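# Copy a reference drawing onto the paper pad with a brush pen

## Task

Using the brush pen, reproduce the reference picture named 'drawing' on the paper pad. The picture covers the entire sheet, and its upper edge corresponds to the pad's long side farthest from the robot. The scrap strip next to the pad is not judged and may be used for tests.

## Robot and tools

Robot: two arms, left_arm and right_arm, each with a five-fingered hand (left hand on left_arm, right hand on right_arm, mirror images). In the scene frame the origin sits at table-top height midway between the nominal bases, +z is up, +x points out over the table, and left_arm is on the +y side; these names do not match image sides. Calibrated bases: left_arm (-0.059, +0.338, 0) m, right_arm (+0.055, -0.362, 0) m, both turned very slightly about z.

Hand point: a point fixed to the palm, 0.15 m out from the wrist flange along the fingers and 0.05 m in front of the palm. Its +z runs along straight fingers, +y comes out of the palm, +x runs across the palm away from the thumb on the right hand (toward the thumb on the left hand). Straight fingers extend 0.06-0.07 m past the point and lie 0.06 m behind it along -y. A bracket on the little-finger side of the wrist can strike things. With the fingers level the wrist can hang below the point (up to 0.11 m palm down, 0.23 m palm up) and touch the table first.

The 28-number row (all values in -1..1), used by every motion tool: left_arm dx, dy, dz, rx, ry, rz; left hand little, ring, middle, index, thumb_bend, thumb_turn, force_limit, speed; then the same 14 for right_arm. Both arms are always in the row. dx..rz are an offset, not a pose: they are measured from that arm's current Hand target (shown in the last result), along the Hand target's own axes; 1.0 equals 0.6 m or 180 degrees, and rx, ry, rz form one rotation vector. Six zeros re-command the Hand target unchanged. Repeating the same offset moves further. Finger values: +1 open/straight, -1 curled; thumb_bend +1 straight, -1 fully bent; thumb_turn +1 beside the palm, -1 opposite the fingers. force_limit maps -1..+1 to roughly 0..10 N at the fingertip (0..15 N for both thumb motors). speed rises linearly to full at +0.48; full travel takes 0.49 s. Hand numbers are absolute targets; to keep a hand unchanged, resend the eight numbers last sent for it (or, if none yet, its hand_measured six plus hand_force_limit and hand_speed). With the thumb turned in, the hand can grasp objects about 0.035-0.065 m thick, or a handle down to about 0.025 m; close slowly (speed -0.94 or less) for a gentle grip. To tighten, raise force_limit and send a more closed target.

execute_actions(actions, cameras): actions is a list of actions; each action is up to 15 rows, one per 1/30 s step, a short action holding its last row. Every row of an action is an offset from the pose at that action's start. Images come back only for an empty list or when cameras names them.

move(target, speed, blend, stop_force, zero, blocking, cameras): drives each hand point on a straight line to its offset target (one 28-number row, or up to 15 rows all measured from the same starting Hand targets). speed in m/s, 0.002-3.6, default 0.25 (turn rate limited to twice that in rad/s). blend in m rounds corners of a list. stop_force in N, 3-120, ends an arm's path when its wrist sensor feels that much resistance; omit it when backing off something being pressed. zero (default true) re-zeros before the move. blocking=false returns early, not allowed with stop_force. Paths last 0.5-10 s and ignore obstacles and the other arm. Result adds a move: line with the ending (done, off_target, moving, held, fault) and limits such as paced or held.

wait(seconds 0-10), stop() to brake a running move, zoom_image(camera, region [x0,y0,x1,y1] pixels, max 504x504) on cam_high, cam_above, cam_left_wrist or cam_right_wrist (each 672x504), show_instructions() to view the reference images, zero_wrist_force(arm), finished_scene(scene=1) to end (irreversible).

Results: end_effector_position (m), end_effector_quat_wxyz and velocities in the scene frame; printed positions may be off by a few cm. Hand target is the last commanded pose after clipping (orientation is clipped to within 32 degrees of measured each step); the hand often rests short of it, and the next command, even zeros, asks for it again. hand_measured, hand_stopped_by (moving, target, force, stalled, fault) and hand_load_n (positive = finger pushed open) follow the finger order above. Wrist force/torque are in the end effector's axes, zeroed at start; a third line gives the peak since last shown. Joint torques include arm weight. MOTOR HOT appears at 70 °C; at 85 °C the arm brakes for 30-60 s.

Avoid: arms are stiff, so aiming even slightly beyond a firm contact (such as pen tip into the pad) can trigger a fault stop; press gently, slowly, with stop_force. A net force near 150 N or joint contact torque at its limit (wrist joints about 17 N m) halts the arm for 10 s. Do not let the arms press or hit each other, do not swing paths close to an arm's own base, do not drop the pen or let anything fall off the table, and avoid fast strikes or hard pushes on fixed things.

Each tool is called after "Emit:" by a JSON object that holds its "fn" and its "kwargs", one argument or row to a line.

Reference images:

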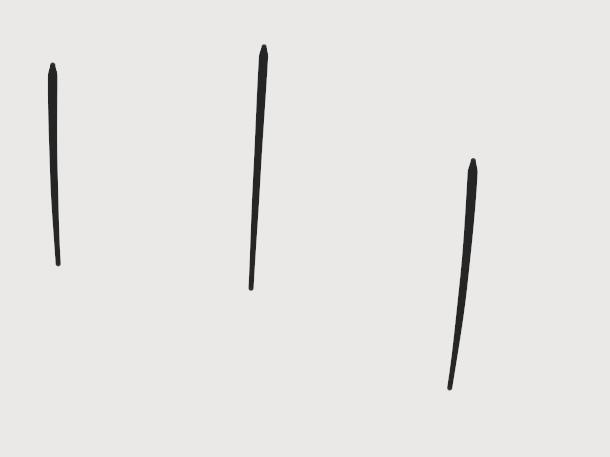

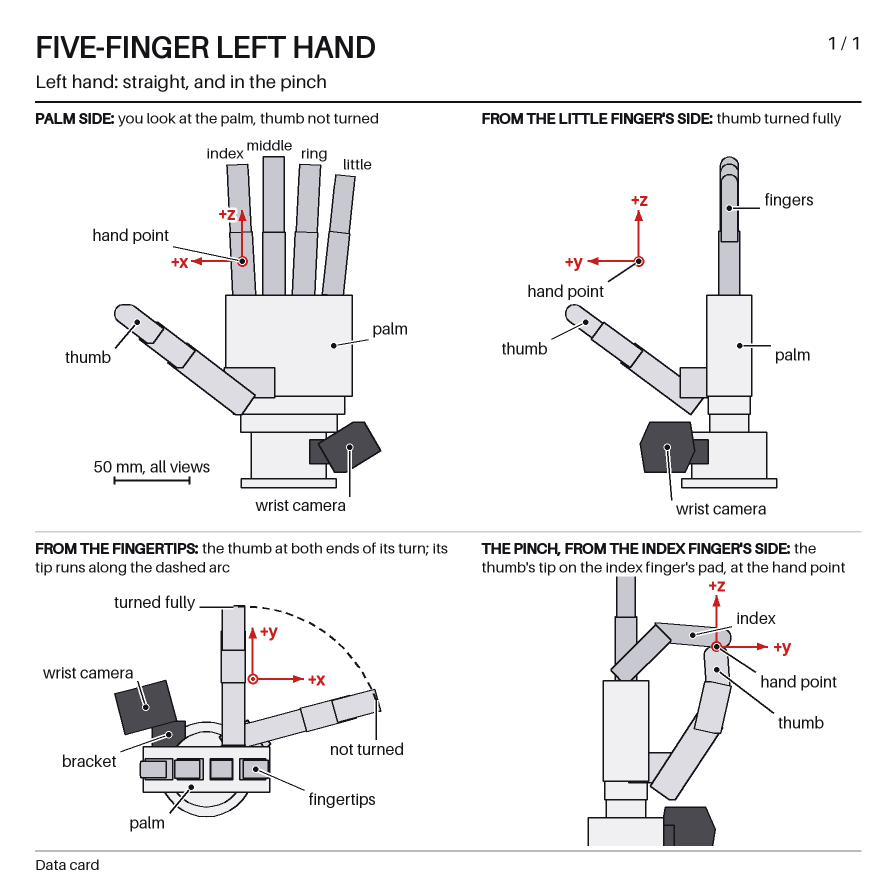

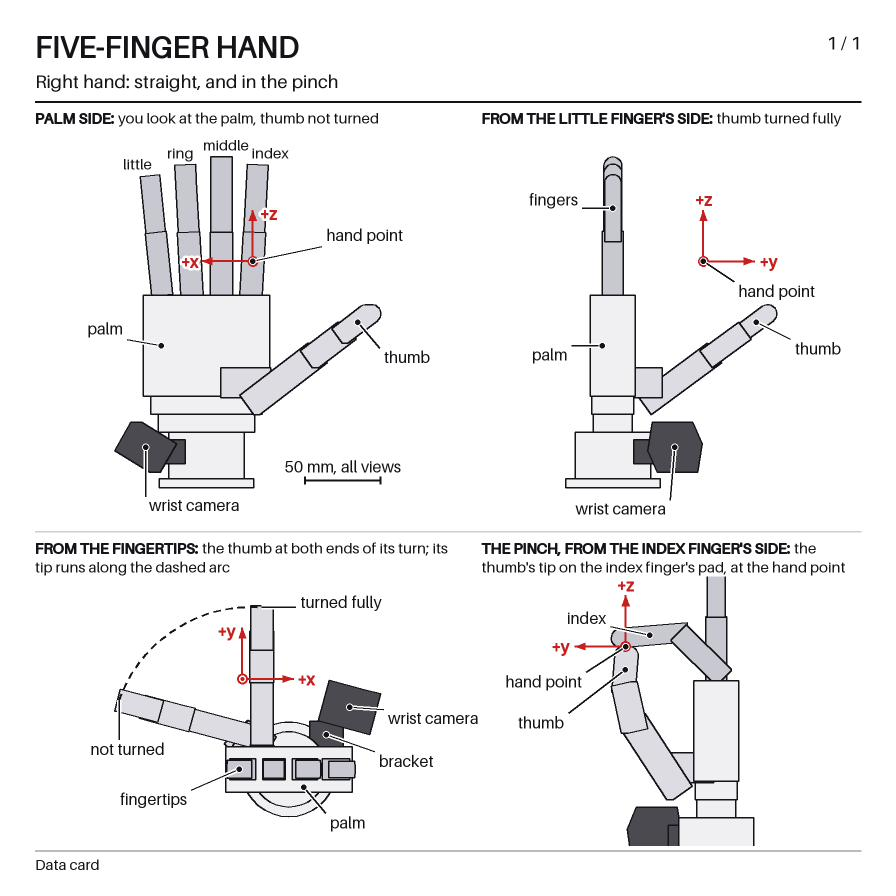

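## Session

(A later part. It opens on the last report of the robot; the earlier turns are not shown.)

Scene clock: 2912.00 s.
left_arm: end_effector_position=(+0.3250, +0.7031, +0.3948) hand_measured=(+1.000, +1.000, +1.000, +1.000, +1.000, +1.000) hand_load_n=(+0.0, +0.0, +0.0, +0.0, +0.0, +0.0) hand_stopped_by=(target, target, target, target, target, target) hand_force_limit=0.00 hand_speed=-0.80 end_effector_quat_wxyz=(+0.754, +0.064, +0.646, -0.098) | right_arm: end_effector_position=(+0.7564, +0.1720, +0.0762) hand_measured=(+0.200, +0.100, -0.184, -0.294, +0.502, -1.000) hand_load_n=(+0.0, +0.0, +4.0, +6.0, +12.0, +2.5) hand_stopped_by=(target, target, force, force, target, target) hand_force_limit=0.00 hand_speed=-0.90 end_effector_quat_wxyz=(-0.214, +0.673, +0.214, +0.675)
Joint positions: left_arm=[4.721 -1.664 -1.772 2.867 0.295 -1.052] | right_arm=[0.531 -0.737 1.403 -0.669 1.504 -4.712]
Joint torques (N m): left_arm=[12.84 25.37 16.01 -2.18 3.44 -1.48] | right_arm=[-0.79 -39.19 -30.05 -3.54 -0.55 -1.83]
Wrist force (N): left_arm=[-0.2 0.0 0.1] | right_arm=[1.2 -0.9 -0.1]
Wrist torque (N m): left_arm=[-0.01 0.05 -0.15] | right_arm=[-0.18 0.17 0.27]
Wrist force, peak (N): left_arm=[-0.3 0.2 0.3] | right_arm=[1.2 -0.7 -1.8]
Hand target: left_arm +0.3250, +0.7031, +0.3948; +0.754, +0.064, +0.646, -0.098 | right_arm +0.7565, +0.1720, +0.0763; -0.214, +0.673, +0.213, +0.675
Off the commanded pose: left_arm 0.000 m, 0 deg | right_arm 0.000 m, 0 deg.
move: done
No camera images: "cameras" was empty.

Emit:
{"fn": "move", "kwargs": {
  "target": [
    [0,0,0,0,0,0,1,1,1,1,1,1,0.0,-0.8,-0.0163,0,0,0,0,0,0.2,0.1,-0.25,-0.5,0.5,-1,0.0,-0.9],
    [0,0,0,0,0,0,1,1,1,1,1,1,0.0,-0.8,-0.0235,-0.0107,-0.0272,0,0,0,0.2,0.1,-0.25,-0.5,0.5,-1,0.0,-0.9],
    [0,0,0,0,0,0,1,1,1,1,1,1,0.0,-0.8,-0.0247,-0.032,-0.0719,0,0,0,0.2,0.1,-0.25,-0.5,0.5,-1,0.0,-0.9],
    [0,0,0,0,0,0,1,1,1,1,1,1,0.0,-0.8,-0.0247,-0.0604,-0.1268,0,0,0,0.2,0.1,-0.25,-0.5,0.5,-1,0.0,-0.9],
    [0,0,0,0,0,0,1,1,1,1,1,1,0.0,-0.8,-0.0247,-0.0958,-0.196,0,0,0,0.2,0.1,-0.25,-0.5,0.5,-1,0.0,-0.9],
    [0,0,0,0,0,0,1,1,1,1,1,1,0.0,-0.8,0,-0.0958,-0.196,0,0,0,0.2,0.1,-0.25,-0.5,0.5,-1,0.0,-0.9]
  ],
  "speed": [0.04, 0.03,0.03,0.03,0.03, 0.08],
  "blend": [0,0.001,0.002,0.002,0,0],
  "cameras": []
}}

Emit:
{"fn": "move", "kwargs": {
  "target": [0,0,0,0,0,0,1,1,1,1,1,1,0.0,-0.8,0.09,0,-0.42,0,0,0,0.2,0.1,-0.25,-0.5,0.5,-1,0.0,-0.9],
  "speed": 0.25,
  "cameras": ["cam_above"]
}}

Emit:
{"fn": "zoom_image", "kwargs": {
  "camera": "cam_above",
  "region": [265, 145, 325, 205]
}}

Emit:
{"fn": "zoom_image", "kwargs": {
  "camera": "cam_above",
  "region": [265, 205, 325, 265]
}}

Scene clock: 2949.13 s.
left_arm: end_effector_position=(+0.3250, +0.7031, +0.3948) hand_measured=(+1.000, +1.000, +1.000, +1.000, +1.000, +1.000) hand_load_n=(+0.0, +0.0, +0.0, +0.0, +0.0, +0.0) hand_stopped_by=(target, target, target, target, target, target) hand_force_limit=0.00 hand_speed=-0.80 end_effector_quat_wxyz=(+0.754, +0.064, +0.646, -0.098) | right_arm: end_effector_position=(+0.6273, +0.1512, +0.0760) hand_measured=(+0.200, +0.100, -0.184, -0.294, +0.502, -1.000) hand_load_n=(+0.0, +0.0, +4.0, +6.0, +12.0, +2.5) hand_stopped_by=(target, target, force, force, target, target) hand_force_limit=0.00 hand_speed=-0.90 end_effector_quat_wxyz=(-0.214, +0.673, +0.213, +0.675)
Joint positions: left_arm=[4.721 -1.664 -1.772 2.867 0.295 -1.052] | right_arm=[0.628 -0.918 1.767 -0.852 1.601 -4.712]
Joint torques (N m): left_arm=[11.8 25.32 15.75 -2.33 3.41 -1.38] | right_arm=[-5.46 -31.18 -18.23 -4.91 -0.9 -1.35]
Wrist force (N): left_arm=[-0.1 0.1 0.3] | right_arm=[1.1 -0.9 -0.2]
Wrist torque (N m): left_arm=[-0.01 0.05 -0.15] | right_arm=[-0.16 0.27 0.31]
Wrist force, peak (N): left_arm=[-0.3 0.3 0.3] | right_arm=[2.1 -0.9 0.0]
Hand target: left_arm +0.3250, +0.7031, +0.3948; +0.754, +0.064, +0.646, -0.098 | right_arm +0.6273, +0.1511, +0.0759; -0.214, +0.673, +0.213, +0.675
Off the commanded pose: left_arm 0.000 m, 0 deg | right_arm 0.000 m, 0 deg.
move: done
No camera images: "cameras" was empty.

Scene clock: 2950.67 s.
left_arm: end_effector_position=(+0.3250, +0.7031, +0.3948) hand_measured=(+1.000, +1.000, +1.000, +1.000, +1.000, +1.000) hand_load_n=(+0.0, +0.5, +0.0, +0.0, +0.0, +0.0) hand_stopped_by=(target, target, target, target, target, target) hand_force_limit=0.00 hand_speed=-0.80 end_effector_quat_wxyz=(+0.754, +0.064, +0.646, -0.098) | right_arm: end_effector_position=(+0.4213, +0.0058, +0.1291) hand_measured=(+0.200, +0.100, -0.184, -0.294, +0.502, -1.000) hand_load_n=(+0.0, +0.0, +4.5, +6.0, +12.0, +2.5) hand_stopped_by=(target, target, force, force, target, target) hand_force_limit=0.00 hand_speed=-0.90 end_effector_quat_wxyz=(-0.214, +0.673, +0.214, +0.675)
Joint positions: left_arm=[4.721 -1.664 -1.772 2.867 0.295 -1.052] | right_arm=[0.656 -1.452 2.431 -0.982 1.63 -4.712]
Joint torques (N m): left_arm=[12.42 25.86 15.53 -2.31 3.55 -1.55] | right_arm=[-5.37 -25.34 -4.94 -4.91 -0.68 -0.03]
Wrist force (N): left_arm=[-0.2 0.0 0.4] | right_arm=[0.7 -0.6 -0.1]
Wrist torque (N m): left_arm=[-0.03 0.05 -0.15] | right_arm=[-0.09 0.35 0.31]
Wrist force, peak (N): left_arm=[-0.2 0.0 0.4] | right_arm=[0.9 -0.8 2.1]
Hand target: left_arm +0.3250, +0.7031, +0.3948; +0.754, +0.064, +0.646, -0.098 | right_arm +0.4212, +0.0057, +0.1291; -0.214, +0.673, +0.213, +0.675
Off the commanded pose: left_arm 0.000 m, 0 deg | right_arm 0.000 m, 0 deg.
move: done
Images, in order (width x height): cam_above 672x504.

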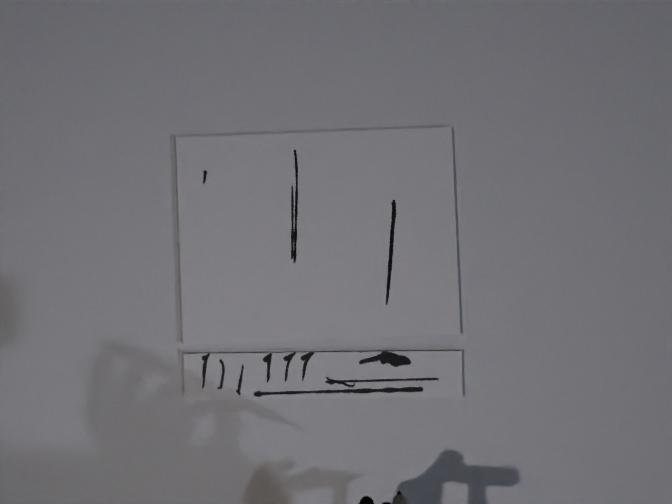

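Scaled by 8.400 from the camera's 672x504 image, which has a finer 960x720 frame.

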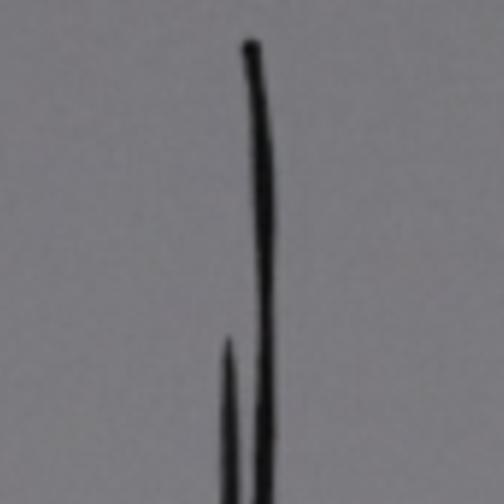

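Scaled by 8.400 from the camera's 672x504 image, which has a finer 960x720 frame.

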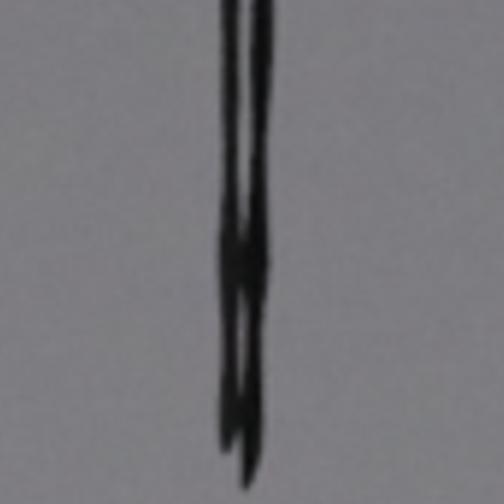

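Emit:
{"fn": "move", "kwargs": {
  "target": [0,0,0,0,0,0,1,1,1,1,1,1,0.0,-0.8,-0.0902,0.0923,0.6065,0,0,0,0.2,0.1,-0.25,-0.5,0.5,-1,0.0,-0.9],
  "speed": 0.2,
  "cameras": []
}}

Scene clock: 3009.43 s.
left_arm: end_effector_position=(+0.3250, +0.7031, +0.3948) hand_measured=(+1.000, +1.000, +1.000, +1.000, +1.000, +1.000) hand_load_n=(+0.0, +0.0, +0.0, +0.0, +0.0, +0.0) hand_stopped_by=(target, target, target, target, target, target) hand_force_limit=0.00 hand_speed=-0.80 end_effector_quat_wxyz=(+0.754, +0.064, +0.646, -0.098) | right_arm: end_effector_position=(+0.7506, +0.1703, +0.0761) hand_measured=(+0.200, +0.100, -0.184, -0.294, +0.502, -1.000) hand_load_n=(+0.0, +0.0, +4.0, +6.0, +12.0, +2.5) hand_stopped_by=(target, target, force, force, target, target) hand_force_limit=0.00 hand_speed=-0.90 end_effector_quat_wxyz=(-0.214, +0.673, +0.213, +0.675)
Joint positions: left_arm=[4.721 -1.664 -1.772 2.867 0.295 -1.052] | right_arm=[0.533 -0.747 1.424 -0.679 1.507 -4.712]
Joint torques (N m): left_arm=[12.34 25.03 16.3 -2.25 3.34 -1.53] | right_arm=[8.27 -39.24 -27.67 -3.84 0.24 -0.13]
Wrist force (N): left_arm=[-0.2 0.1 0.2] | right_arm=[1.3 -0.8 0.3]
Wrist torque (N m): left_arm=[0.01 0.05 -0.15] | right_arm=[-0.20 0.15 0.27]
Wrist force, peak (N): left_arm=[-0.3 0.1 0.3] | right_arm=[0.7 -0.4 1.9]
Hand target: left_arm +0.3250, +0.7031, +0.3948; +0.754, +0.064, +0.646, -0.098 | right_arm +0.7506, +0.1704, +0.0761; -0.214, +0.673, +0.213, +0.675
Off the commanded pose: left_arm 0.000 m, 0 deg | right_arm 0.000 m, 0 deg.
move: done
No camera images: "cameras" was empty.

Emit:
{"fn": "move", "kwargs": {
  "target": [
    [0,0,0,0,0,0,1,1,1,1,1,1,0.0,-0.8,-0.016,0,0,0,0,0,0.2,0.1,-0.25,-0.5,0.5,-1,0.0,-0.9],
    [0,0,0,0,0,0,1,1,1,1,1,1,0.0,-0.8,-0.0232,-0.0138,-0.0255,0,0,0,0.2,0.1,-0.25,-0.5,0.5,-1,0.0,-0.9],
    [0,0,0,0,0,0,1,1,1,1,1,1,0.0,-0.8,-0.0243,-0.0318,-0.0606,0,0,0,0.2,0.1,-0.25,-0.5,0.5,-1,0.0,-0.9],
    [0,0,0,0,0,0,1,1,1,1,1,1,0.0,-0.8,-0.0243,-0.0486,-0.0939,0,0,0,0.2,0.1,-0.25,-0.5,0.5,-1,0.0,-0.9],
    [0,0,0,0,0,0,1,1,1,1,1,1,0.0,-0.8,-0.0243,-0.0673,-0.1312,0,0,0,0.2,0.1,-0.25,-0.5,0.5,-1,0.0,-0.9],
    [0,0,0,0,0,0,1,1,1,1,1,1,0.0,-0.8,-0.0243,-0.0802,-0.1583,0,0,0,0.2,0.1,-0.25,-0.5,0.5,-1,0.0,-0.9],
    [0,0,0,0,0,0,1,1,1,1,1,1,0.0,-0.8,-0.0243,-0.0906,-0.1792,0,0,0,0.2,0.1,-0.25,-0.5,0.5,-1,0.0,-0.9],
    [0,0,0,0,0,0,1,1,1,1,1,1,0.0,-0.8,0,-0.0906,-0.1792,0,0,0,0.2,0.1,-0.25,-0.5,0.5,-1,0.0,-0.9]
  ],
  "speed": [0.04, 0.03,0.03,0.03,0.03,0.03,0.03, 0.08],
  "blend": [0,0.001,0.002,0.002,0.002,0.002,0,0],
  "cameras": []
}}

Emit:
{"fn": "move", "kwargs": {
  "target": [0,0,0,0,0,0,1,1,1,1,1,1,0.0,-0.8,0.09,0,-0.42,0,0,0,0.2,0.1,-0.25,-0.5,0.5,-1,0.0,-0.9],
  "speed": 0.25,
  "cameras": ["cam_above"]
}}

Emit:
{"fn": "zoom_image", "kwargs": {
  "camera": "cam_above",
  "region": [265, 145, 325, 205]
}}

Emit:
{"fn": "zoom_image", "kwargs": {
  "camera": "cam_above",
  "region": [265, 205, 325, 265]
}}

Scene clock: 3038.43 s.
left_arm: end_effector_position=(+0.3250, +0.7031, +0.3948) hand_measured=(+1.000, +1.000, +1.000, +1.000, +1.000, +1.000) hand_load_n=(+0.0, +0.0, +0.0, +0.0, +0.0, +0.0) hand_stopped_by=(target, target, target, target, target, target) hand_force_limit=0.00 hand_speed=-0.80 end_effector_quat_wxyz=(+0.754, +0.064, +0.646, -0.098) | right_arm: end_effector_position=(+0.6314, +0.1528, +0.0759) hand_measured=(+0.200, +0.100, -0.184, -0.294, +0.502, -1.000) hand_load_n=(+0.0, +0.0, +4.0, +6.0, +12.0, +3.0) hand_stopped_by=(target, target, force, force, target, target) hand_force_limit=0.00 hand_speed=-0.90 end_effector_quat_wxyz=(-0.214, +0.673, +0.213, +0.675)
Joint positions: left_arm=[4.721 -1.664 -1.772 2.867 0.295 -1.052] | right_arm=[0.625 -0.911 1.754 -0.846 1.599 -4.712]
Joint torques (N m): left_arm=[11.85 25.17 15.14 -2.37 3.44 -1.68] | right_arm=[-5.75 -30.65 -18.92 -4.67 -0.92 -1.31]
Wrist force (N): left_arm=[-0.2 0.2 0.3] | right_arm=[1.1 -0.8 -0.1]
Wrist torque (N m): left_arm=[0.01 0.06 -0.16] | right_arm=[-0.13 0.27 0.31]
Wrist force, peak (N): left_arm=[-0.3 0.2 0.4] | right_arm=[2.2 -0.7 0.1]
Hand target: left_arm +0.3250, +0.7031, +0.3948; +0.754, +0.064, +0.646, -0.098 | right_arm +0.6314, +0.1528, +0.0758; -0.214, +0.673, +0.213, +0.675
Off the commanded pose: left_arm 0.000 m, 0 deg | right_arm 0.000 m, 0 deg.
move: done
No camera images: "cameras" was empty.

Scene clock: 3039.97 s.
left_arm: end_effector_position=(+0.3250, +0.7031, +0.3948) hand_measured=(+1.000, +1.000, +1.000, +1.000, +1.000, +1.000) hand_load_n=(-0.5, +0.0, +0.0, +0.0, +0.0, +0.0) hand_stopped_by=(target, target, target, target, target, target) hand_force_limit=0.00 hand_speed=-0.80 end_effector_quat_wxyz=(+0.754, +0.064, +0.646, -0.098) | right_arm: end_effector_position=(+0.4255, +0.0075, +0.1290) hand_measured=(+0.200, +0.100, -0.184, -0.294, +0.502, -1.000) hand_load_n=(+0.0, +0.0, +4.0, +6.0, +12.0, +2.5) hand_stopped_by=(target, target, force, force, target, target) hand_force_limit=0.00 hand_speed=-0.90 end_effector_quat_wxyz=(-0.214, +0.673, +0.214, +0.675)
Joint positions: left_arm=[4.721 -1.664 -1.772 2.867 0.295 -1.052] | right_arm=[0.652 -1.444 2.422 -0.981 1.625 -4.712]
Joint torques (N m): left_arm=[12.2 24.89 15.78 -2.32 3.44 -1.46] | right_arm=[-5.17 -25.33 -5.07 -4.99 -0.78 -0.22]
Wrist force (N): left_arm=[-0.2 0.1 0.2] | right_arm=[0.7 -0.4 0.1]
Wrist torque (N m): left_arm=[0.00 0.04 -0.15] | right_arm=[-0.07 0.36 0.32]
Wrist force, peak (N): left_arm=[-0.2 0.3 0.4] | right_arm=[0.9 -0.6 -1.9]
Hand target: left_arm +0.3250, +0.7031, +0.3948; +0.754, +0.064, +0.646, -0.098 | right_arm +0.4254, +0.0074, +0.1290; -0.214, +0.673, +0.213, +0.675
Off the commanded pose: left_arm 0.000 m, 0 deg | right_arm 0.000 m, 0 deg.
move: done
Images, in order (width x height): cam_above 672x504.

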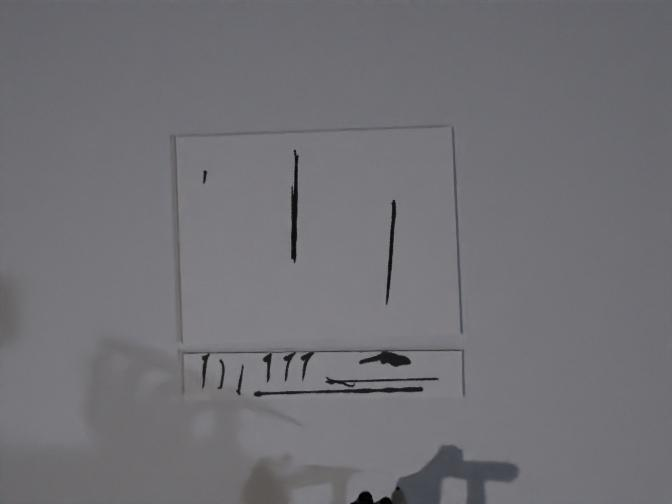

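Scaled by 8.400 from the camera's 672x504 image, which has a finer 960x720 frame.

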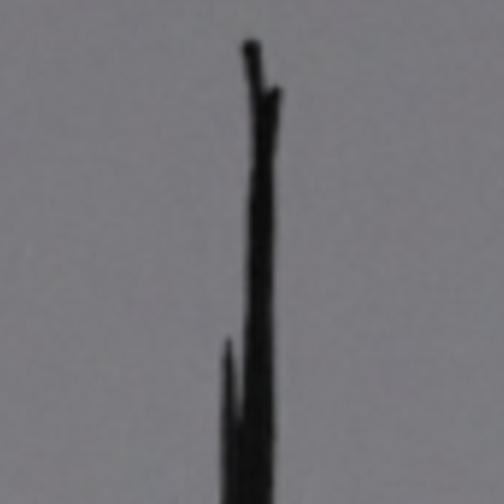

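Scaled by 8.400 from the camera's 672x504 image, which has a finer 960x720 frame.

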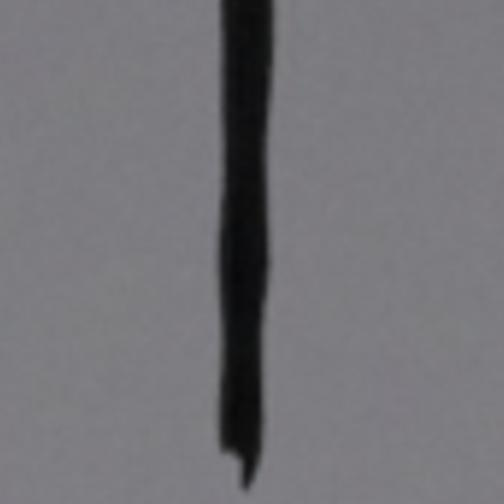

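Emit:
{"fn": "move", "kwargs": {
  "target": [0,0,0,0,0,0,1,1,1,1,1,1,0.0,-0.8,-0.09,-0.0751,0.6643,0,0,0,0.2,0.1,-0.25,-0.5,0.5,-1,0.0,-0.9],
  "speed": 0.2,
  "cameras": []
}}

Scene clock: 3084.37 s.
left_arm: end_effector_position=(+0.3250, +0.7031, +0.3948) hand_measured=(+1.000, +1.000, +1.000, +1.000, +1.000, +1.000) hand_load_n=(+0.0, +0.0, +0.0, +0.0, +0.0, +0.0) hand_stopped_by=(target, target, target, target, target, target) hand_force_limit=0.00 hand_speed=-0.80 end_effector_quat_wxyz=(+0.754, +0.064, +0.646, -0.098) | right_arm: end_effector_position=(+0.7251, +0.2741, +0.0762) hand_measured=(+0.200, +0.100, -0.184, -0.294, +0.502, -1.000) hand_load_n=(+0.0, +0.0, +4.0, +5.5, +12.0, +2.5) hand_stopped_by=(target, target, force, force, target, target) hand_force_limit=0.00 hand_speed=-0.90 end_effector_quat_wxyz=(-0.214, +0.673, +0.214, +0.675)
Joint positions: left_arm=[4.721 -1.664 -1.772 2.867 0.295 -1.052] | right_arm=[0.686 -0.626 1.178 -0.555 1.66 -4.713]
Joint torques (N m): left_arm=[11.73 24.59 16.14 -2.35 3.49 -1.39] | right_arm=[2.51 -42.85 -31.51 -3.28 -0.57 1.64]
Wrist force (N): left_arm=[-0.2 0.1 0.1] | right_arm=[0.8 -0.9 0.2]
Wrist torque (N m): left_arm=[0.01 0.04 -0.15] | right_arm=[-0.17 0.26 0.22]
Wrist force, peak (N): left_arm=[-0.2 0.2 0.4] | right_arm=[0.8 -1.3 1.6]
Hand target: left_arm +0.3250, +0.7031, +0.3948; +0.754, +0.064, +0.646, -0.098 | right_arm +0.7252, +0.2742, +0.0763; -0.214, +0.673, +0.213, +0.675
Off the commanded pose: left_arm 0.000 m, 0 deg | right_arm 0.000 m, 0 deg.
move: done
No camera images: "cameras" was empty.

Emit:
{"fn": "move", "kwargs": {
  "target": [
    [0,0,0,0,0,0,1,1,1,1,1,1,0.0,-0.8,-0.0147,0,0,0,0,0,0.2,0.1,-0.25,-0.5,0.5,-1,0.0,-0.9],
    [0,0,0,0,0,0,1,1,1,1,1,1,0.0,-0.8,-0.023,-0.01,-0.028,0,0,0,0.2,0.1,-0.25,-0.5,0.5,-1,0.0,-0.9],
    [0,0,0,0,0,0,1,1,1,1,1,1,0.0,-0.8,-0.0242,-0.0227,-0.0583,0,0,0,0.2,0.1,-0.25,-0.5,0.5,-1,0.0,-0.9],
    [0,0,0,0,0,0,1,1,1,1,1,1,0.0,-0.8,-0.0242,-0.0415,-0.1045,0,0,0,0.2,0.1,-0.25,-0.5,0.5,-1,0.0,-0.9],
    [0,0,0,0,0,0,1,1,1,1,1,1,0.0,-0.8,-0.0242,-0.0568,-0.1434,0,0,0,0.2,0.1,-0.25,-0.5,0.5,-1,0.0,-0.9],
    [0,0,0,0,0,0,1,1,1,1,1,1,0.0,-0.8,-0.0242,-0.0671,-0.1699,0,0,0,0.2,0.1,-0.25,-0.5,0.5,-1,0.0,-0.9],
    [0,0,0,0,0,0,1,1,1,1,1,1,0.0,-0.8,0,-0.0671,-0.1699,0,0,0,0.2,0.1,-0.25,-0.5,0.5,-1,0.0,-0.9]
  ],
  "speed": [0.04, 0.03,0.03,0.03,0.03,0.03, 0.08],
  "blend": [0,0.001,0.002,0.002,0.002,0,0],
  "cameras": []
}}

Emit:
{"fn": "move", "kwargs": {
  "target": [0,0,0,0,0,0,1,1,1,1,1,1,0.0,-0.8,0.09,0.05,-0.42,0,0,0,0.2,0.1,-0.25,-0.5,0.5,-1,0.0,-0.9],
  "speed": 0.25,
  "cameras": ["cam_above"]
}}

Emit:
{"fn": "zoom_image", "kwargs": {
  "camera": "cam_above",
  "region": [175, 155, 235, 215]
}}

Emit:
{"fn": "zoom_image", "kwargs": {
  "camera": "cam_above",
  "region": [175, 205, 235, 265]
}}

Scene clock: 3113.93 s.
left_arm: end_effector_position=(+0.3250, +0.7031, +0.3948) hand_measured=(+1.000, +1.000, +1.000, +1.000, +1.000, +1.000) hand_load_n=(+0.0, +0.0, +0.0, +0.0, +0.0, +0.0) hand_stopped_by=(target, target, target, target, target, target) hand_force_limit=0.00 hand_speed=-0.80 end_effector_quat_wxyz=(+0.754, +0.064, +0.646, -0.098) | right_arm: end_effector_position=(+0.6187, +0.2483, +0.0760) hand_measured=(+0.200, +0.100, -0.184, -0.294, +0.502, -1.000) hand_load_n=(+0.0, +0.0, +4.0, +6.0, +12.0, +2.5) hand_stopped_by=(target, target, force, force, target, target) hand_force_limit=0.00 hand_speed=-0.90 end_effector_quat_wxyz=(-0.214, +0.673, +0.213, +0.675)
Joint positions: left_arm=[4.721 -1.664 -1.772 2.867 0.295 -1.052] | right_arm=[0.77 -0.79 1.511 -0.724 1.743 -4.713]
Joint torques (N m): left_arm=[12.23 25.06 15.87 -2.37 3.54 -1.53] | right_arm=[-5.22 -35.44 -20.1 -4.69 -0.82 -0.99]
Wrist force (N): left_arm=[-0.2 0.1 0.2] | right_arm=[0.8 -0.8 0.0]
Wrist torque (N m): left_arm=[0.01 0.05 -0.16] | right_arm=[-0.21 0.29 0.23]
Wrist force, peak (N): left_arm=[-0.4 0.3 0.2] | right_arm=[1.4 -0.9 -0.3]
Hand target: left_arm +0.3250, +0.7031, +0.3948; +0.754, +0.064, +0.646, -0.098 | right_arm +0.6187, +0.2483, +0.0760; -0.214, +0.673, +0.213, +0.675
Off the commanded pose: left_arm 0.000 m, 0 deg | right_arm 0.000 m, 0 deg.
move: done
No camera images: "cameras" was empty.

Scene clock: 3115.50 s.
left_arm: end_effector_position=(+0.3250, +0.7031, +0.3948) hand_measured=(+1.000, +1.000, +1.000, +1.000, +1.000, +1.000) hand_load_n=(+0.0, +0.0, +0.0, +0.0, +0.0, +0.0) hand_stopped_by=(target, target, target, target, target, target) hand_force_limit=0.00 hand_speed=-0.80 end_effector_quat_wxyz=(+0.754, +0.064, +0.646, -0.098) | right_arm: end_effector_position=(+0.4300, +0.0784, +0.1292) hand_measured=(+0.200, +0.100, -0.184, -0.294, +0.502, -1.000) hand_load_n=(+0.0, +0.0, +4.0, +5.5, +12.0, +2.5) hand_stopped_by=(target, target, force, force, target, target) hand_force_limit=0.00 hand_speed=-0.90 end_effector_quat_wxyz=(-0.214, +0.673, +0.213, +0.675)
Joint positions: left_arm=[4.721 -1.664 -1.772 2.867 0.295 -1.052] | right_arm=[0.81 -1.307 2.235 -0.931 1.783 -4.713]
Joint torques (N m): left_arm=[11.69 24.87 15.38 -2.35 3.41 -1.44] | right_arm=[-5.15 -32.1 -5.01 0.86 -0.9 -1.68]
Wrist force (N): left_arm=[-0.2 0.1 0.2] | right_arm=[0.8 -0.6 -0.1]
Wrist torque (N m): left_arm=[0.01 0.05 -0.15] | right_arm=[-0.11 0.24 0.27]
Wrist force, peak (N): left_arm=[-0.4 0.2 0.2] | right_arm=[1.3 -0.6 -2.2]
Hand target: left_arm +0.3250, +0.7031, +0.3948; +0.754, +0.064, +0.646, -0.098 | right_arm +0.4300, +0.0783, +0.1292; -0.214, +0.673, +0.213, +0.675
Off the commanded pose: left_arm 0.000 m, 0 deg | right_arm 0.000 m, 0 deg.
move: done
Images, in order (width x height): cam_above 672x504.

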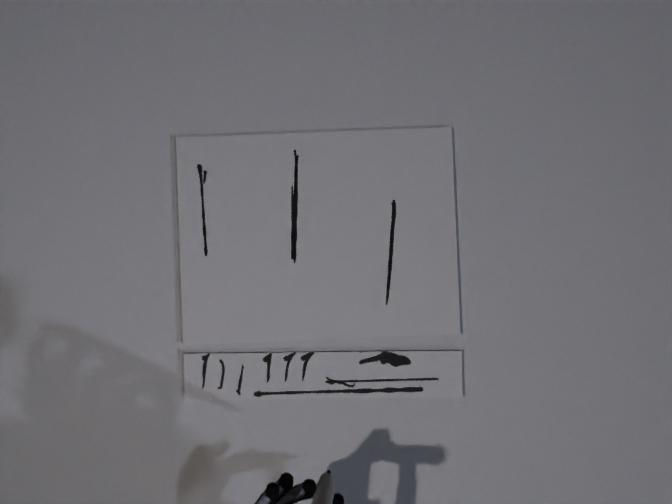

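Scaled by 8.400 from the camera's 672x504 image, which has a finer 960x720 frame.

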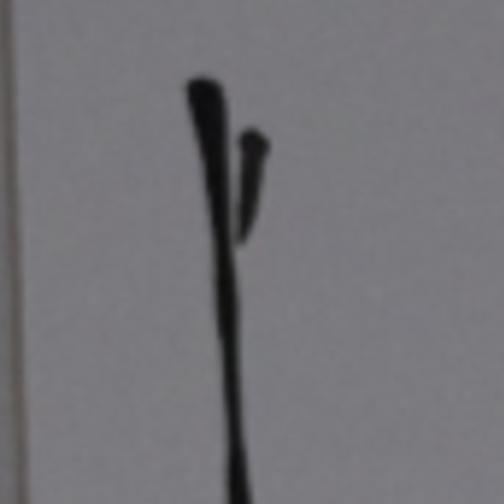

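Scaled by 8.400 from the camera's 672x504 image, which has a finer 960x720 frame.

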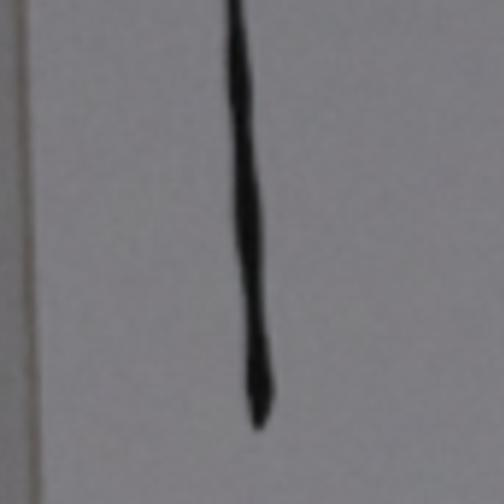

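Emit:
{"fn": "move", "kwargs": {
  "target": [0,0,0,0,0,0,1,1,1,1,1,1,0.0,-0.8,-0.0903,0.0196,0.5844,0,0,0,0.2,0.1,-0.25,-0.5,0.5,-1,0.0,-0.9],
  "speed": 0.2,
  "cameras": []
}}

Scene clock: 3145.63 s.
left_arm: end_effector_position=(+0.3250, +0.7031, +0.3948) hand_measured=(+1.000, +1.000, +1.000, +1.000, +1.000, +1.000) hand_load_n=(+0.0, +0.0, +0.0, +0.0, +0.0, +0.0) hand_stopped_by=(target, target, target, target, target, target) hand_force_limit=0.00 hand_speed=-0.80 end_effector_quat_wxyz=(+0.754, +0.064, +0.646, -0.098) | right_arm: end_effector_position=(+0.7233, +0.2709, +0.0760) hand_measured=(+0.200, +0.100, -0.184, -0.294, +0.502, -1.000) hand_load_n=(+0.0, +0.0, +4.0, +6.0, +12.0, +2.5) hand_stopped_by=(target, target, force, force, target, target) hand_force_limit=0.00 hand_speed=-0.90 end_effector_quat_wxyz=(-0.214, +0.673, +0.213, +0.675)
Joint positions: left_arm=[4.721 -1.664 -1.772 2.867 0.295 -1.052] | right_arm=[0.684 -0.634 1.194 -0.563 1.658 -4.712]
Joint torques (N m): left_arm=[12.02 25.14 15.36 -2.3 3.43 -1.48] | right_arm=[8.41 -42.83 -30.62 -3.4 -0.69 1.66]
Wrist force (N): left_arm=[-0.1 0.1 0.2] | right_arm=[1.2 -1.0 0.1]
Wrist torque (N m): left_arm=[0.01 0.04 -0.15] | right_arm=[-0.17 0.22 0.27]
Wrist force, peak (N): left_arm=[-0.5 -0.1 0.2] | right_arm=[1.1 -1.0 -2.0]
Hand target: left_arm +0.3250, +0.7031, +0.3948; +0.754, +0.064, +0.646, -0.098 | right_arm +0.7234, +0.2710, +0.0761; -0.214, +0.673, +0.213, +0.675
Off the commanded pose: left_arm 0.000 m, 0 deg | right_arm 0.000 m, 0 deg.
move: done
No camera images: "cameras" was empty.

Emit:
{"fn": "move", "kwargs": {
  "target": [
    [0,0,0,0,0,0,1,1,1,1,1,1,0.0,-0.8,-0.0143,0,0,0,0,0,0.2,0.1,-0.25,-0.5,0.5,-1,0.0,-0.9],
    [0,0,0,0,0,0,1,1,1,1,1,1,0.0,-0.8,-0.0227,-0.01,-0.0253,0,0,0,0.2,0.1,-0.25,-0.5,0.5,-1,0.0,-0.9],
    [0,0,0,0,0,0,1,1,1,1,1,1,0.0,-0.8,-0.0238,-0.019,-0.0432,0,0,0,0.2,0.1,-0.25,-0.5,0.5,-1,0.0,-0.9],
    [0,0,0,0,0,0,1,1,1,1,1,1,0.0,-0.8,-0.0238,-0.0259,-0.0583,0,0,0,0.2,0.1,-0.25,-0.5,0.5,-1,0.0,-0.9],
    [0,0,0,0,0,0,1,1,1,1,1,1,0.0,-0.8,-0.0238,-0.039,-0.0871,0,0,0,0.2,0.1,-0.25,-0.5,0.5,-1,0.0,-0.9],
    [0,0,0,0,0,0,1,1,1,1,1,1,0.0,-0.8,0,-0.039,-0.0871,0,0,0,0.2,0.1,-0.25,-0.5,0.5,-1,0.0,-0.9]
  ],
  "speed": [0.04, 0.03,0.03,0.03,0.03, 0.08],
  "blend": [0,0.001,0.002,0.002,0,0],
  "cameras": []
}}

Emit:
{"fn": "move", "kwargs": {
  "target": [0,0,0,0,0,0,1,1,1,1,1,1,0.0,-0.8,0.09,0.02,-0.49,0,0,0,0.2,0.1,-0.25,-0.5,0.5,-1,0.0,-0.9],
  "speed": 0.25,
  "cameras": ["cam_above"]
}}

Emit:
{"fn": "zoom_image", "kwargs": {
  "camera": "cam_above",
  "region": [175, 155, 235, 215]
}}

Scene clock: 3166.80 s.
left_arm: end_effector_position=(+0.3250, +0.7031, +0.3948) hand_measured=(+1.000, +1.000, +1.000, +1.000, +1.000, +1.000) hand_load_n=(+0.0, +0.0, +0.0, +0.0, +0.0, -0.5) hand_stopped_by=(target, target, target, target, target, target) hand_force_limit=0.00 hand_speed=-0.80 end_effector_quat_wxyz=(+0.754, +0.064, +0.646, -0.098) | right_arm: end_effector_position=(+0.6672, +0.2600, +0.0760) hand_measured=(+0.200, +0.100, -0.184, -0.294, +0.502, -1.000) hand_load_n=(+0.0, +0.0, +4.0, +6.0, +12.0, +3.0) hand_stopped_by=(target, target, force, force, target, target) hand_force_limit=0.00 hand_speed=-0.90 end_effector_quat_wxyz=(-0.214, +0.673, +0.213, +0.675)
Joint positions: left_arm=[4.721 -1.664 -1.772 2.867 0.295 -1.052] | right_arm=[0.729 -0.721 1.372 -0.653 1.702 -4.713]
Joint torques (N m): left_arm=[12.21 25.09 15.1 -2.29 3.42 -1.52] | right_arm=[-5.16 -38.88 -20.59 -4.86 -0.93 -1.32]
Wrist force (N): left_arm=[-0.2 0.2 0.1] | right_arm=[1.0 -0.5 0.0]
Wrist torque (N m): left_arm=[0.02 0.04 -0.15] | right_arm=[-0.12 0.24 0.28]
Wrist force, peak (N): left_arm=[-0.2 0.1 0.5] | right_arm=[1.9 -0.3 0.0]
Hand target: left_arm +0.3250, +0.7031, +0.3948; +0.754, +0.064, +0.646, -0.098 | right_arm +0.6672, +0.2600, +0.0759; -0.214, +0.673, +0.213, +0.675
Off the commanded pose: left_arm 0.000 m, 0 deg | right_arm 0.000 m, 0 deg.
move: done
No camera images: "cameras" was empty.

Scene clock: 3168.50 s.
left_arm: end_effector_position=(+0.3250, +0.7031, +0.3948) hand_measured=(+1.000, +1.000, +1.000, +1.000, +1.000, +1.000) hand_load_n=(+0.0, +0.0, +0.0, +0.0, +0.0, +0.0) hand_stopped_by=(target, target, target, target, target, target) hand_force_limit=0.00 hand_speed=-0.80 end_effector_quat_wxyz=(+0.754, +0.064, +0.646, -0.098) | right_arm: end_effector_position=(+0.4338, +0.0807, +0.1290) hand_measured=(+0.200, +0.100, -0.184, -0.294, +0.502, -1.000) hand_load_n=(+0.0, +0.0, +4.0, +6.0, +12.0, +2.5) hand_stopped_by=(target, target, force, force, target, target) hand_force_limit=0.00 hand_speed=-0.90 end_effector_quat_wxyz=(-0.214, +0.673, +0.213, +0.675)
Joint positions: left_arm=[4.721 -1.664 -1.772 2.867 0.295 -1.052] | right_arm=[0.806 -1.3 2.226 -0.929 1.779 -4.713]
Joint torques (N m): left_arm=[11.84 25.36 15.82 -2.41 3.39 -1.45] | right_arm=[-4.36 -32.11 -4.58 0.99 -0.23 -1.73]
Wrist force (N): left_arm=[-0.2 0.1 0.1] | right_arm=[1.0 -0.7 -0.3]
Wrist torque (N m): left_arm=[0.01 0.04 -0.15] | right_arm=[-0.12 0.23 0.27]
Wrist force, peak (N): left_arm=[-0.3 0.3 0.2] | right_arm=[1.1 -0.9 -2.1]
Hand target: left_arm +0.3250, +0.7031, +0.3948; +0.754, +0.064, +0.646, -0.098 | right_arm +0.4338, +0.0806, +0.1290; -0.214, +0.673, +0.213, +0.675
Off the commanded pose: left_arm 0.000 m, 0 deg | right_arm 0.000 m, 0 deg.
move: done
Images, in order (width x height): cam_above 672x504.

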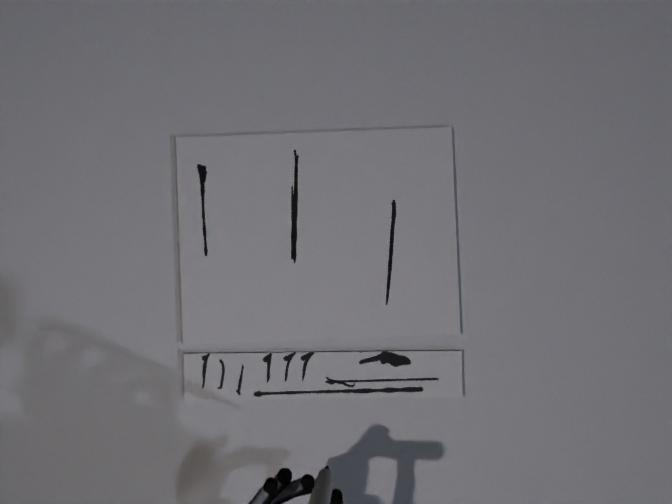

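Scaled by 8.400 from the camera's 672x504 image, which has a finer 960x720 frame.

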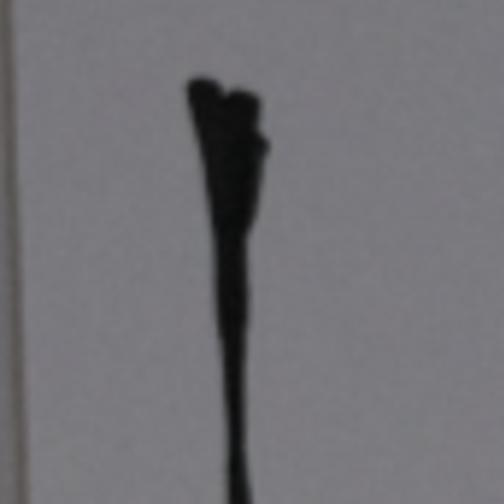

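Emit:
{"fn": "move", "kwargs": {
  "target": [0,0,0,0,0,0,1,1,1,1,1,1,0.0,-0.8,-0.09,0.0082,0.5603,0,0,0,0.2,0.1,-0.25,-0.5,0.5,-1,0.0,-0.9],
  "speed": 0.2,
  "cameras": []
}}

Emit:
{"fn": "move", "kwargs": {
  "target": [
    [0,0,0,0,0,0,1,1,1,1,1,1,0.0,-0.8,-0.0143,0,0,0,0,0,0.2,0.1,-0.25,-0.5,0.5,-1,0.0,-0.9],
    [0,0,0,0,0,0,1,1,1,1,1,1,0.0,-0.8,-0.0227,-0.0123,-0.0253,0,0,0,0.2,0.1,-0.25,-0.5,0.5,-1,0.0,-0.9],
    [0,0,0,0,0,0,1,1,1,1,1,1,0.0,-0.8,-0.0238,-0.0178,-0.039,0,0,0,0.2,0.1,-0.25,-0.5,0.5,-1,0.0,-0.9],
    [0,0,0,0,0,0,1,1,1,1,1,1,0.0,-0.8,-0.0238,-0.0275,-0.0645,0,0,0,0.2,0.1,-0.25,-0.5,0.5,-1,0.0,-0.9],
    [0,0,0,0,0,0,1,1,1,1,1,1,0.0,-0.8,-0.0238,-0.0351,-0.0854,0,0,0,0.2,0.1,-0.25,-0.5,0.5,-1,0.0,-0.9],
    [0,0,0,0,0,0,1,1,1,1,1,1,0.0,-0.8,0,-0.0351,-0.0854,0,0,0,0.2,0.1,-0.25,-0.5,0.5,-1,0.0,-0.9]
  ],
  "speed": [0.04, 0.03,0.03,0.03,0.03, 0.08],
  "blend": [0,0.001,0.002,0.002,0,0],
  "cameras": []
}}

Emit:
{"fn": "move", "kwargs": {
  "target": [0,0,0,0,0,0,1,1,1,1,1,1,0.0,-0.8,0.09,0.02,-0.49,0,0,0,0.2,0.1,-0.25,-0.5,0.5,-1,0.0,-0.9],
  "speed": 0.25,
  "cameras": ["cam_above","cam_high"]
}}

Emit:
{"fn": "zoom_image", "kwargs": {
  "camera": "cam_above",
  "region": [175, 155, 235, 215]
}}

Emit:
{"fn": "zoom_image", "kwargs": {
  "camera": "cam_above",
  "region": [165, 120, 475, 352]
}}

Scene clock: 3218.87 s.
left_arm: end_effector_position=(+0.3250, +0.7031, +0.3948) hand_measured=(+1.000, +1.000, +1.000, +1.000, +1.000, +1.000) hand_load_n=(+0.0, +0.0, +0.0, +0.0, +0.0, +0.0) hand_stopped_by=(target, target, target, target, target, target) hand_force_limit=0.00 hand_speed=-0.80 end_effector_quat_wxyz=(+0.754, +0.064, +0.646, -0.098) | right_arm: end_effector_position=(+0.7114, +0.2704, +0.0760) hand_measured=(+0.200, +0.100, -0.184, -0.294, +0.502, -1.000) hand_load_n=(+0.0, +0.0, +4.0, +5.5, +12.0, +2.5) hand_stopped_by=(target, target, force, force, target, target) hand_force_limit=0.00 hand_speed=-0.90 end_effector_quat_wxyz=(-0.214, +0.673, +0.213, +0.675)
Joint positions: left_arm=[4.721 -1.664 -1.772 2.867 0.295 -1.052] | right_arm=[0.695 -0.651 1.228 -0.581 1.669 -4.712]
Joint torques (N m): left_arm=[12.02 25.4 15.38 -2.32 3.39 -1.53] | right_arm=[8.49 -42.37 -30.75 -3.43 -0.61 1.7]
Wrist force (N): left_arm=[-0.2 0.2 0.3] | right_arm=[1.1 -0.9 -0.2]
Wrist torque (N m): left_arm=[0.01 0.05 -0.15] | right_arm=[-0.16 0.26 0.27]
Wrist force, peak (N): left_arm=[-0.3 0.2 0.4] | right_arm=[1.3 -1.1 -1.7]
Hand target: left_arm +0.3250, +0.7031, +0.3948; +0.754, +0.064, +0.646, -0.098 | right_arm +0.7114, +0.2705, +0.0760; -0.214, +0.673, +0.213, +0.675
Off the commanded pose: left_arm 0.000 m, 0 deg | right_arm 0.000 m, 0 deg.
move: done
No camera images: "cameras" was empty.

Scene clock: 3222.03 s.
left_arm: end_effector_position=(+0.3250, +0.7031, +0.3948) hand_measured=(+1.000, +1.000, +1.000, +1.000, +1.000, +1.000) hand_load_n=(+0.0, +0.0, +0.0, +0.0, +0.0, -0.5) hand_stopped_by=(target, target, target, target, target, target) hand_force_limit=0.00 hand_speed=-0.80 end_effector_quat_wxyz=(+0.754, +0.064, +0.646, -0.098) | right_arm: end_effector_position=(+0.6574, +0.2582, +0.0760) hand_measured=(+0.200, +0.100, -0.184, -0.294, +0.502, -1.000) hand_load_n=(+0.0, +0.0, +4.0, +6.0, +12.0, +2.5) hand_stopped_by=(target, target, force, force, target, target) hand_force_limit=0.00 hand_speed=-0.90 end_effector_quat_wxyz=(-0.214, +0.673, +0.213, +0.675)
Joint positions: left_arm=[4.721 -1.664 -1.772 2.867 0.295 -1.052] | right_arm=[0.737 -0.735 1.399 -0.668 1.711 -4.713]
Joint torques (N m): left_arm=[12.09 25.47 15.54 -2.28 3.41 -1.46] | right_arm=[-6.1 -38.05 -20.14 -4.64 -0.79 -1.26]
Wrist force (N): left_arm=[-0.1 0.2 0.1] | right_arm=[1.0 -0.6 -0.1]
Wrist torque (N m): left_arm=[0.02 0.04 -0.15] | right_arm=[-0.15 0.21 0.25]
Wrist force, peak (N): left_arm=[-0.4 0.0 0.3] | right_arm=[2.1 -0.7 0.1]
Hand target: left_arm +0.3250, +0.7031, +0.3948; +0.754, +0.064, +0.646, -0.098 | right_arm +0.6574, +0.2582, +0.0759; -0.214, +0.673, +0.213, +0.675
Off the commanded pose: left_arm 0.000 m, 0 deg | right_arm 0.000 m, 0 deg.
move: done
No camera images: "cameras" was empty.

Scene clock: 3223.73 s.
left_arm: end_effector_position=(+0.3250, +0.7031, +0.3948) hand_measured=(+1.000, +1.000, +1.000, +1.000, +1.000, +1.000) hand_load_n=(+0.0, +0.0, +0.0, +0.0, +0.0, +0.0) hand_stopped_by=(target, target, target, target, target, target) hand_force_limit=0.00 hand_speed=-0.80 end_effector_quat_wxyz=(+0.754, +0.064, +0.646, -0.098) | right_arm: end_effector_position=(+0.4240, +0.0788, +0.1290) hand_measured=(+0.200, +0.100, -0.184, -0.294, +0.502, -1.000) hand_load_n=(+0.0, +0.0, +4.0, +6.0, +12.0, +2.5) hand_stopped_by=(target, target, force, force, target, target) hand_force_limit=0.00 hand_speed=-0.90 end_effector_quat_wxyz=(-0.214, +0.673, +0.213, +0.675)
Joint positions: left_arm=[4.721 -1.664 -1.772 2.867 0.295 -1.052] | right_arm=[0.823 -1.31 2.24 -0.933 1.797 -4.713]
Joint torques (N m): left_arm=[12.05 25.41 15.62 -2.38 3.43 -1.36] | right_arm=[-3.3 -31.7 -5.28 0.86 -0.13 -1.84]
Wrist force (N): left_arm=[-0.2 0.1 0.1] | right_arm=[0.9 -0.7 -0.1]
Wrist torque (N m): left_arm=[0.01 0.04 -0.15] | right_arm=[-0.11 0.25 0.29]
Wrist force, peak (N): left_arm=[-0.5 0.0 0.3] | right_arm=[0.7 -0.5 2.5]
Hand target: left_arm +0.3250, +0.7031, +0.3948; +0.754, +0.064, +0.646, -0.098 | right_arm +0.4240, +0.0787, +0.1290; -0.214, +0.673, +0.213, +0.675
Off the commanded pose: left_arm 0.000 m, 0 deg | right_arm 0.000 m, 0 deg.
move: done
Images, in order (width x height): cam_high 672x504, cam_above 672x504.

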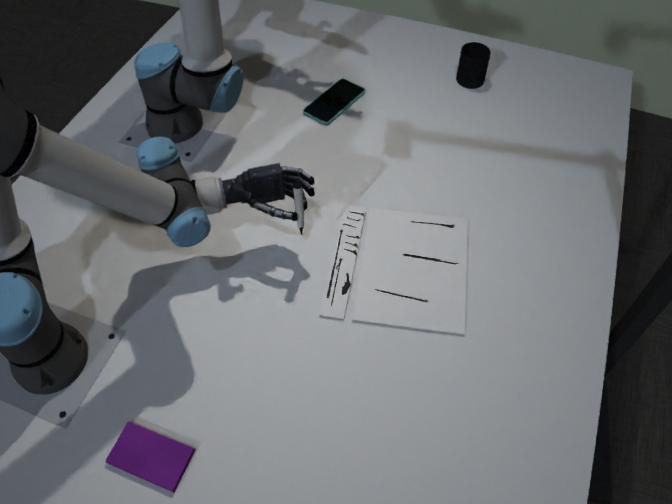

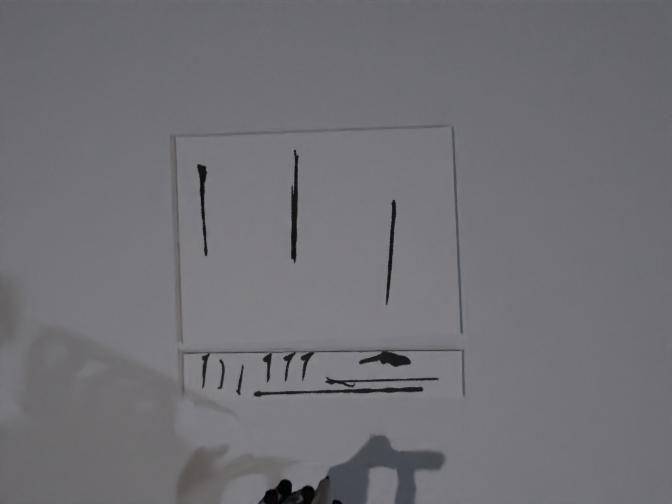

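Scaled by 8.400 from the camera's 672x504 image, which has a finer 960x720 frame.

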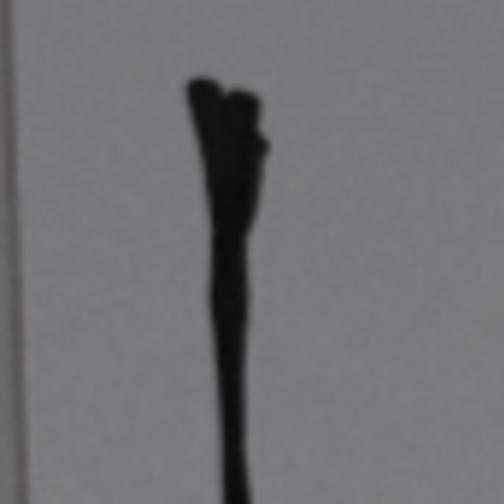

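Scaled by 1.626 from the camera's 672x504 image, which has a finer 960x720 frame.

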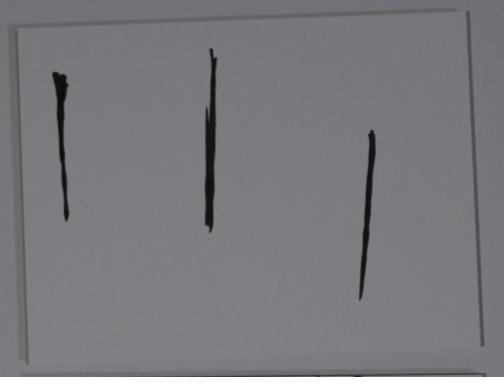

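Emit:
{"fn": "finished_scene", "kwargs": {

}}

The scene is finished.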